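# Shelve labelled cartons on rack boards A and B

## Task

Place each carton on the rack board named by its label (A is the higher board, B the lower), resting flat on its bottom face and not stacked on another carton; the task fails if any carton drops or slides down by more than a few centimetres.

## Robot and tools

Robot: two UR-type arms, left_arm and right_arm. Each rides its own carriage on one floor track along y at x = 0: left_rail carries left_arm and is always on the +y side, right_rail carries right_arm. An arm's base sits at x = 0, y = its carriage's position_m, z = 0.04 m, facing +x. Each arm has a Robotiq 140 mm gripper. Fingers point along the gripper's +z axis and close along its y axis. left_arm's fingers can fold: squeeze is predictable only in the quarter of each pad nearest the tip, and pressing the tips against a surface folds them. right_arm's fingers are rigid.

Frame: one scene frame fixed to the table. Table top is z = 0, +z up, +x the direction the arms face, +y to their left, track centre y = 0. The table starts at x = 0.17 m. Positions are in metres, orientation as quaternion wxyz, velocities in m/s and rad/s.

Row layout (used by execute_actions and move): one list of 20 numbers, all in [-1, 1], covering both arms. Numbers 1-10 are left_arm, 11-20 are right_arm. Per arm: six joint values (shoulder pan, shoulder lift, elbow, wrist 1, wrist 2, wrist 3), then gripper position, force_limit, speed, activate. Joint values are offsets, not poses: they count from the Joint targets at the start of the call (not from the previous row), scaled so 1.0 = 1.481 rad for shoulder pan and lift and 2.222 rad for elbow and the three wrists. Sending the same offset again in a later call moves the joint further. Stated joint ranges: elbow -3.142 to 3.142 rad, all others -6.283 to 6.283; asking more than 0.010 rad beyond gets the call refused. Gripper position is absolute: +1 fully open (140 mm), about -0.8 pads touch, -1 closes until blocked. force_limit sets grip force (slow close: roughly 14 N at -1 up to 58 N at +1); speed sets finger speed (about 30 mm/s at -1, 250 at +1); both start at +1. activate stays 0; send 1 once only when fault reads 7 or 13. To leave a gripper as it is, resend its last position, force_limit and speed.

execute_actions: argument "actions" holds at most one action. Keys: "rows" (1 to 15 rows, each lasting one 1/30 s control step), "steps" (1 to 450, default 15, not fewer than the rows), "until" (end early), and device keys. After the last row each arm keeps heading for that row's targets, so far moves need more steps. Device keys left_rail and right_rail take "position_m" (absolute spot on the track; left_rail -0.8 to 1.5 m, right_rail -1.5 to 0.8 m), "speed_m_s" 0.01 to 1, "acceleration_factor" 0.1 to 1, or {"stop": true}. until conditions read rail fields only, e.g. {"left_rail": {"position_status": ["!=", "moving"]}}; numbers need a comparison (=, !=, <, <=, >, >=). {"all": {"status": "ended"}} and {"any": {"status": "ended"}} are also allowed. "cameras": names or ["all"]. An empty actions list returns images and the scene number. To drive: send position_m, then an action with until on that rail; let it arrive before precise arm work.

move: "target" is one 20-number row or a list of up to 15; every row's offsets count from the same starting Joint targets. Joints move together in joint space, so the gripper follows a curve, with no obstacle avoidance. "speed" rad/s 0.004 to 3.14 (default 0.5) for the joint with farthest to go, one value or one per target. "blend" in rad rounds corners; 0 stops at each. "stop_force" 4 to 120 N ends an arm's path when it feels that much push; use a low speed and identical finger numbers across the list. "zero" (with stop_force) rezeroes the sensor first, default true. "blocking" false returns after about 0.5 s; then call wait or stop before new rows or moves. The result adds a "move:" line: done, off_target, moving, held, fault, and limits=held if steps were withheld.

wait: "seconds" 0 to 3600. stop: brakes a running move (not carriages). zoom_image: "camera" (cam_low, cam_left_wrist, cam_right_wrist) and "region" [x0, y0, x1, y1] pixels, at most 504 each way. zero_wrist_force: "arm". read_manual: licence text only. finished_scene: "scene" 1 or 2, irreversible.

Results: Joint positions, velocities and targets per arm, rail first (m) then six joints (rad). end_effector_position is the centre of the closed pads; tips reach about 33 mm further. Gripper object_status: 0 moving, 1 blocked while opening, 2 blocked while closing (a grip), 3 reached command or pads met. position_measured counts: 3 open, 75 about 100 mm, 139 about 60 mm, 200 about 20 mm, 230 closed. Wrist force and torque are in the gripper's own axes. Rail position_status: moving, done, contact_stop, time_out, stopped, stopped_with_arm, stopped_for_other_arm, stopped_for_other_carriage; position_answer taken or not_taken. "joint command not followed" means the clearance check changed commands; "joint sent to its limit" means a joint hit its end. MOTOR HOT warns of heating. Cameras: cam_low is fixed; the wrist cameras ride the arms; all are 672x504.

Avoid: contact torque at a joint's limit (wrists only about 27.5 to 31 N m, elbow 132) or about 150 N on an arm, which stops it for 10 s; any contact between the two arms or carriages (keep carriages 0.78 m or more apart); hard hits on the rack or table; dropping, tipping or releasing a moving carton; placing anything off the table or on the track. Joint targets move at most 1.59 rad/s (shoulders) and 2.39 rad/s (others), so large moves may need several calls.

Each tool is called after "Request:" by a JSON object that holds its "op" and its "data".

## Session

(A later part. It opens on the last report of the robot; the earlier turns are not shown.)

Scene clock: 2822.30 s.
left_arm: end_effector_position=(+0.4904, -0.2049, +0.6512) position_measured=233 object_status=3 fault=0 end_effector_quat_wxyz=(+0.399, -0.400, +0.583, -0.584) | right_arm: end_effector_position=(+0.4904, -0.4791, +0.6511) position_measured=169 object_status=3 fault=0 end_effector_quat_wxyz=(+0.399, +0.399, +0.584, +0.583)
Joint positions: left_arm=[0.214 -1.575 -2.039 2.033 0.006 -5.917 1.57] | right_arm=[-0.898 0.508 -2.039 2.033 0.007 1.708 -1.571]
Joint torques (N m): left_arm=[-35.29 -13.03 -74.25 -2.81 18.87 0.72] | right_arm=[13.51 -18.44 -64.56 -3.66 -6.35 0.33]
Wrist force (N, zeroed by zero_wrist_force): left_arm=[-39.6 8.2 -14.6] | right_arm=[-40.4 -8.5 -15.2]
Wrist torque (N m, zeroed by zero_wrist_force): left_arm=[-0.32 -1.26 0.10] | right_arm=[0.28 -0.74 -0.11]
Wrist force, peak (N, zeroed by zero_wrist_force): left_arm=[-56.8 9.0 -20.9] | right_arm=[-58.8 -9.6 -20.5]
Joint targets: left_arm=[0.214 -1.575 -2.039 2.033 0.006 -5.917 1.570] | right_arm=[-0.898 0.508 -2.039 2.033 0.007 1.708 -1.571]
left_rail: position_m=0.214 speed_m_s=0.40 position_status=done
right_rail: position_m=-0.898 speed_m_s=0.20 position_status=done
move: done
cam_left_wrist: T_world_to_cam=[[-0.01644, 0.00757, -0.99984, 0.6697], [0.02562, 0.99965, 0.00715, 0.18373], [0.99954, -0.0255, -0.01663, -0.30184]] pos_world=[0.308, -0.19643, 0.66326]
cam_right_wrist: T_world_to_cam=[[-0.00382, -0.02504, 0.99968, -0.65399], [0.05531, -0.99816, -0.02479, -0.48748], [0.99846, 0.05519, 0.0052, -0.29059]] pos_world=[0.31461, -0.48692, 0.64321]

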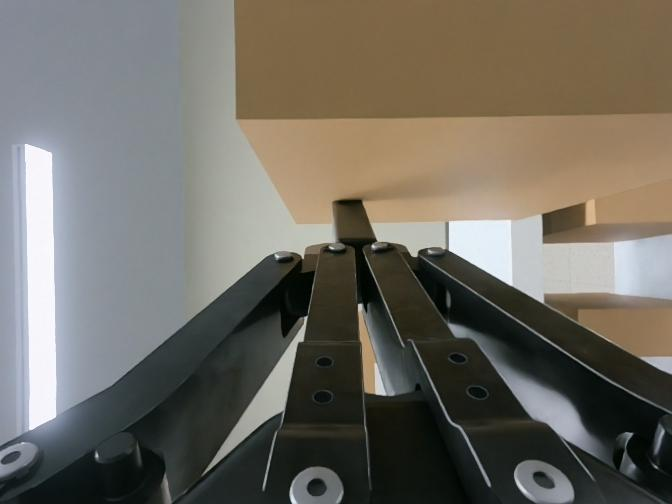

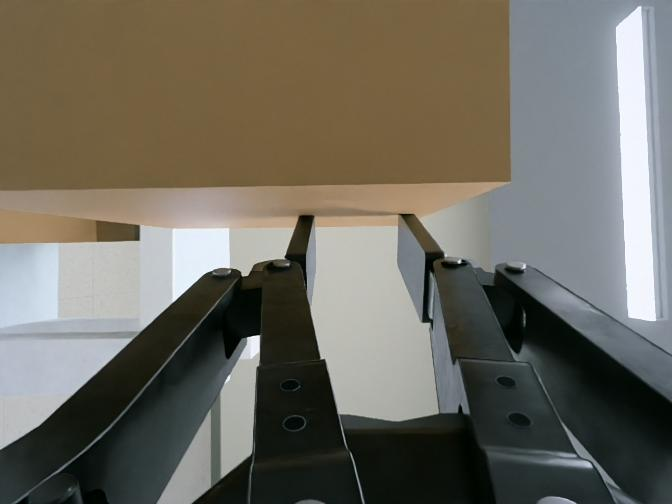

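Request:
{"op": "move", "data": {"target": [[0.10209,0.03666,-0.01296,-0.01152,0.06805,0,-1,0,0,0,-0.04639,0.03666,-0.01296,-0.01152,-0.03092,0,-0.32,0,0,0],[0.19851,0.07954,-0.03015,-0.02291,0.13231,0,-1,0,0,0,-0.08582,0.07954,-0.03015,-0.02291,-0.0572,0,-0.32,0,0,0],[0.28197,0.12539,-0.05054,-0.03308,0.18794,0,-1,0,0,0,-0.11702,0.12539,-0.05054,-0.03308,-0.07799,0,-0.32,0,0,0],[0.35368,0.17306,-0.0739,-0.04149,0.23573,0,-1,0,0,0,-0.142,0.17306,-0.0739,-0.04149,-0.09464,0,-0.32,0,0,0],[0.41546,0.22188,-0.10023,-0.0477,0.27691,0,-1,0,0,0,-0.16232,0.22188,-0.10023,-0.0477,-0.10819,0,-0.32,0,0,0],[0.46374,0.26617,-0.12642,-0.05104,0.30909,0,-1,0,0,0,-0.17765,0.26617,-0.12642,-0.05104,-0.11841,0,-0.32,0,0,0]], "speed": 0.1, "blend": 0.01, "cameras": ["cam_left_wrist", "cam_right_wrist"]}}

Scene clock: 2854.63 s.
left_arm: end_effector_position=(+0.7824, -0.2049, +0.6510) position_measured=233 object_status=3 fault=0 end_effector_quat_wxyz=(+0.399, -0.400, +0.583, -0.584) | right_arm: end_effector_position=(+0.7825, -0.4791, +0.6509) position_measured=169 object_status=3 fault=0 end_effector_quat_wxyz=(+0.399, +0.399, +0.584, +0.583)
Joint positions: left_arm=[0.214 -0.888 -1.645 1.752 -0.107 -5.23 1.57] | right_arm=[-0.898 0.245 -1.645 1.752 -0.107 1.445 -1.571]
Joint torques (N m): left_arm=[-21.26 -14.59 -76.89 -14.27 20.97 0.5] | right_arm=[17.12 -37.91 -63.64 -14.81 -20.59 0.18]
Wrist force (N, zeroed by zero_wrist_force): left_arm=[-37.8 7.3 -14.3] | right_arm=[-38.8 -8.9 -13.8]
Wrist torque (N m, zeroed by zero_wrist_force): left_arm=[-0.27 -1.30 0.08] | right_arm=[0.55 -0.79 -0.37]
Wrist force, peak (N, zeroed by zero_wrist_force): left_arm=[-50.6 8.8 -18.4] | right_arm=[-52.0 -9.0 -18.9]
Joint targets: left_arm=[0.214 -0.888 -1.645 1.752 -0.107 -5.230 1.570] | right_arm=[-0.898 0.245 -1.645 1.752 -0.107 1.445 -1.571]
left_rail: position_m=0.214 speed_m_s=0.40 position_status=done
right_rail: position_m=-0.898 speed_m_s=0.20 position_status=done
move: done
cam_left_wrist: T_world_to_cam=[[-0.01614, 0.00766, -0.99984, 0.67414], [0.02552, 0.99965, 0.00725, 0.17635], [0.99954, -0.0254, -0.01633, -0.59389]] pos_world=[0.6, -0.19653, 0.66306]
cam_right_wrist: T_world_to_cam=[[-0.00392, -0.02505, 0.99968, -0.65261], [0.05531, -0.99816, -0.02479, -0.50353], [0.99846, 0.05519, 0.0053, -0.58221]] pos_world=[0.6066, -0.48682, 0.64301]

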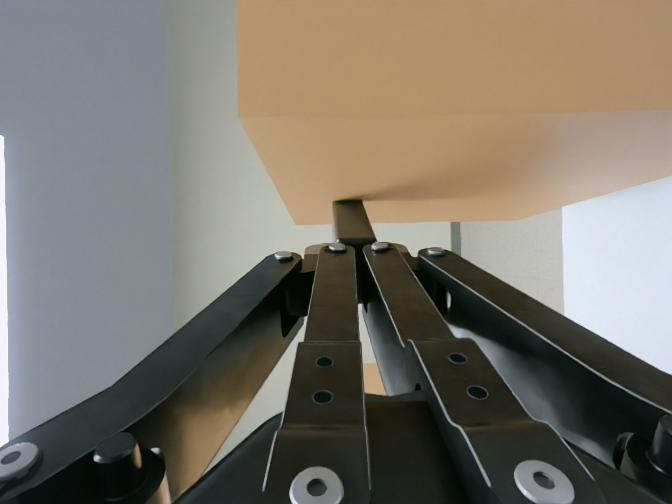

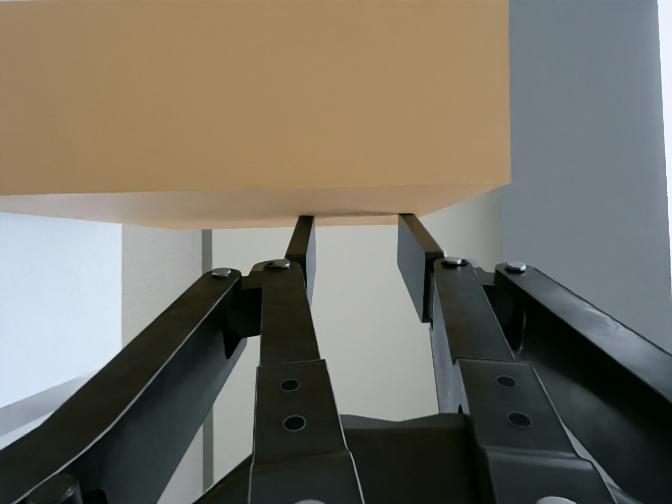

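Request:
{"op": "move", "data": {"target": [[0,0.00358,0.01764,-0.02003,0,0,-1,0,0,0,0,0.00358,0.01764,-0.02003,0,0,-0.32,0,0,0],[0,0.00858,0.03456,-0.04028,0,0,-1,0,0,0,0,0.00858,0.03456,-0.04028,0,0,-0.32,0,0,0]], "speed": 0.03, "blend": 0.005, "stop_force": 10}}

Scene clock: 2868.90 s.
left_arm: end_effector_position=(+0.7826, -0.2050, +0.6147) position_measured=233 object_status=3 fault=0 end_effector_quat_wxyz=(+0.399, -0.400, +0.583, -0.584) | right_arm: end_effector_position=(+0.7827, -0.4791, +0.6138) position_measured=169 object_status=3 fault=0 end_effector_quat_wxyz=(+0.400, +0.399, +0.584, +0.583)
Joint positions: left_arm=[0.214 -0.888 -1.636 1.808 -0.172 -5.23 1.57] | right_arm=[-0.898 0.245 -1.636 1.809 -0.173 1.445 -1.571]
Joint torques (N m): left_arm=[-27.09 -55.1 -71.64 -2.72 20.43 0.42] | right_arm=[24.06 -53.71 -57.06 -1.65 -20.09 0.25]
Wrist force (N, zeroed by zero_wrist_force): left_arm=[-39.9 1.6 -14.9] | right_arm=[-42.1 -1.4 -17.5]
Wrist torque (N m, zeroed by zero_wrist_force): left_arm=[-0.12 -1.27 0.00] | right_arm=[0.71 -0.79 -0.01]
Wrist force, peak (N, zeroed by zero_wrist_force): left_arm=[-41.6 -8.2 -18.0] | right_arm=[-41.8 4.9 -21.3]
Joint targets: left_arm=[0.214 -0.888 -1.636 1.808 -0.172 -5.230 1.570] | right_arm=[-0.898 0.245 -1.636 1.809 -0.173 1.445 -1.571]
left_rail: position_m=0.214 speed_m_s=0.40 position_status=done
right_rail: position_m=-0.898 speed_m_s=0.20 position_status=done
move: contact (left_arm, right_arm); path passed 1 of 2 targets; left_arm: the wrist 1 is farthest, 0.024 rad from its target; right_arm: the wrist 1 is farthest, 0.023 rad from its target

Request:
{"op": "move", "data": {"target": [[0.02323,-0.01735,0.01044,0.00113,0.01548,0,-1,0,0,0,-0.03538,-0.01735,0.01044,0.00113,-0.02358,0,-0.32,0,0,0],[-0.02681,-0.06273,0.03537,0.00644,-0.01787,0,-1,0,0,0,-0.02019,-0.06273,0.03537,0.00644,-0.01346,0,-0.32,0,0,0],[-0.10331,-0.12498,0.06382,0.01949,-0.06886,0,-1,0,0,0,0.0008,-0.12498,0.06382,0.01949,0.0005,0,-0.32,0,0,0],[-0.17968,-0.17637,0.08357,0.03398,-0.11976,0,-1,0,0,0,0.02303,-0.17637,0.08357,0.03398,0.01535,0,-0.32,0,0,0],[-0.2896,-0.23558,0.10374,0.05329,-0.19302,0,-1,0,0,0,0.058,-0.23558,0.10374,0.05329,0.03866,0,-0.32,0,0,0]], "speed": [0.05, 0.12, 0.15, 0.15, 0.15], "blend": [0, 0.01, 0.02, 0.02, 0], "cameras": ["all"]}}

Scene clock: 2893.13 s.
left_arm: end_effector_position=(+0.5675, -0.1791, +0.6313) position_measured=233 object_status=3 fault=0 end_effector_quat_wxyz=(+0.399, -0.400, +0.583, -0.584) | right_arm: end_effector_position=(+0.5676, -0.5048, +0.6305) position_measured=169 object_status=3 fault=0 end_effector_quat_wxyz=(+0.400, +0.399, +0.584, +0.583)
Joint positions: left_arm=[0.214 -1.317 -1.985 2.039 -0.054 -5.658 1.57] | right_arm=[-0.898 0.331 -1.985 2.04 -0.055 1.531 -1.571]
Joint torques (N m): left_arm=[-12.95 -32.94 -39.02 1.31 -2.99 0.47] | right_arm=[11.26 -21.77 -37.14 0.79 3.37 0.19]
Wrist force (N, zeroed by zero_wrist_force): left_arm=[0.1 -0.2 -0.1] | right_arm=[-0.1 -0.4 2.6]
Wrist torque (N m, zeroed by zero_wrist_force): left_arm=[-0.06 0.00 -0.03] | right_arm=[-0.09 0.03 0.00]
Wrist force, peak (N, zeroed by zero_wrist_force): left_arm=[-39.8 1.5 -15.2] | right_arm=[-42.5 -1.7 -17.2]
Joint targets: left_arm=[0.214 -1.317 -1.985 2.039 -0.054 -5.659 1.570] | right_arm=[-0.898 0.331 -1.985 2.040 -0.055 1.531 -1.571]
left_rail: position_m=0.214 speed_m_s=0.40 position_status=done
right_rail: position_m=-0.898 speed_m_s=0.20 position_status=done
move: done
cam_left_wrist: T_world_to_cam=[[-0.01624, 0.00726, -0.99984, 0.65075], [0.02551, 0.99965, 0.00685, 0.15644], [0.99954, -0.02539, -0.01642, -0.37869]] pos_world=[0.3851, -0.17073, 0.64336]
cam_right_wrist: T_world_to_cam=[[-0.00422, -0.02516, 0.99967, -0.63355], [0.05522, -0.99816, -0.02489, -0.51781], [0.99847, 0.05509, 0.0056, -0.36635]] pos_world=[0.3917, -0.51262, 0.62251]

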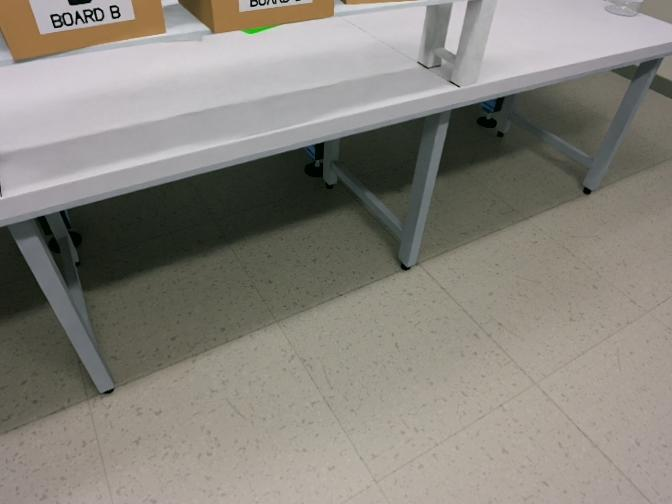

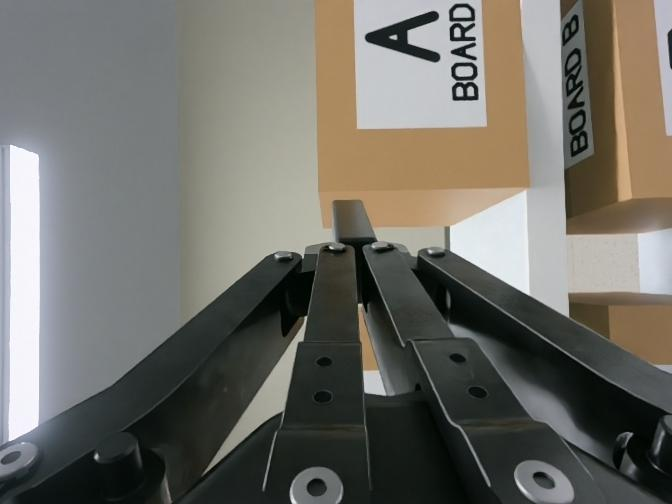

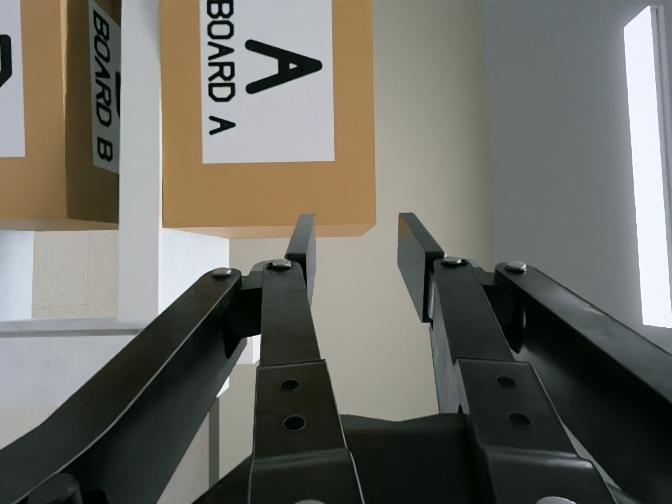

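Request:
{"op": "finished_scene", "data": {"scene": 1}}

The scene is finished: the task was done.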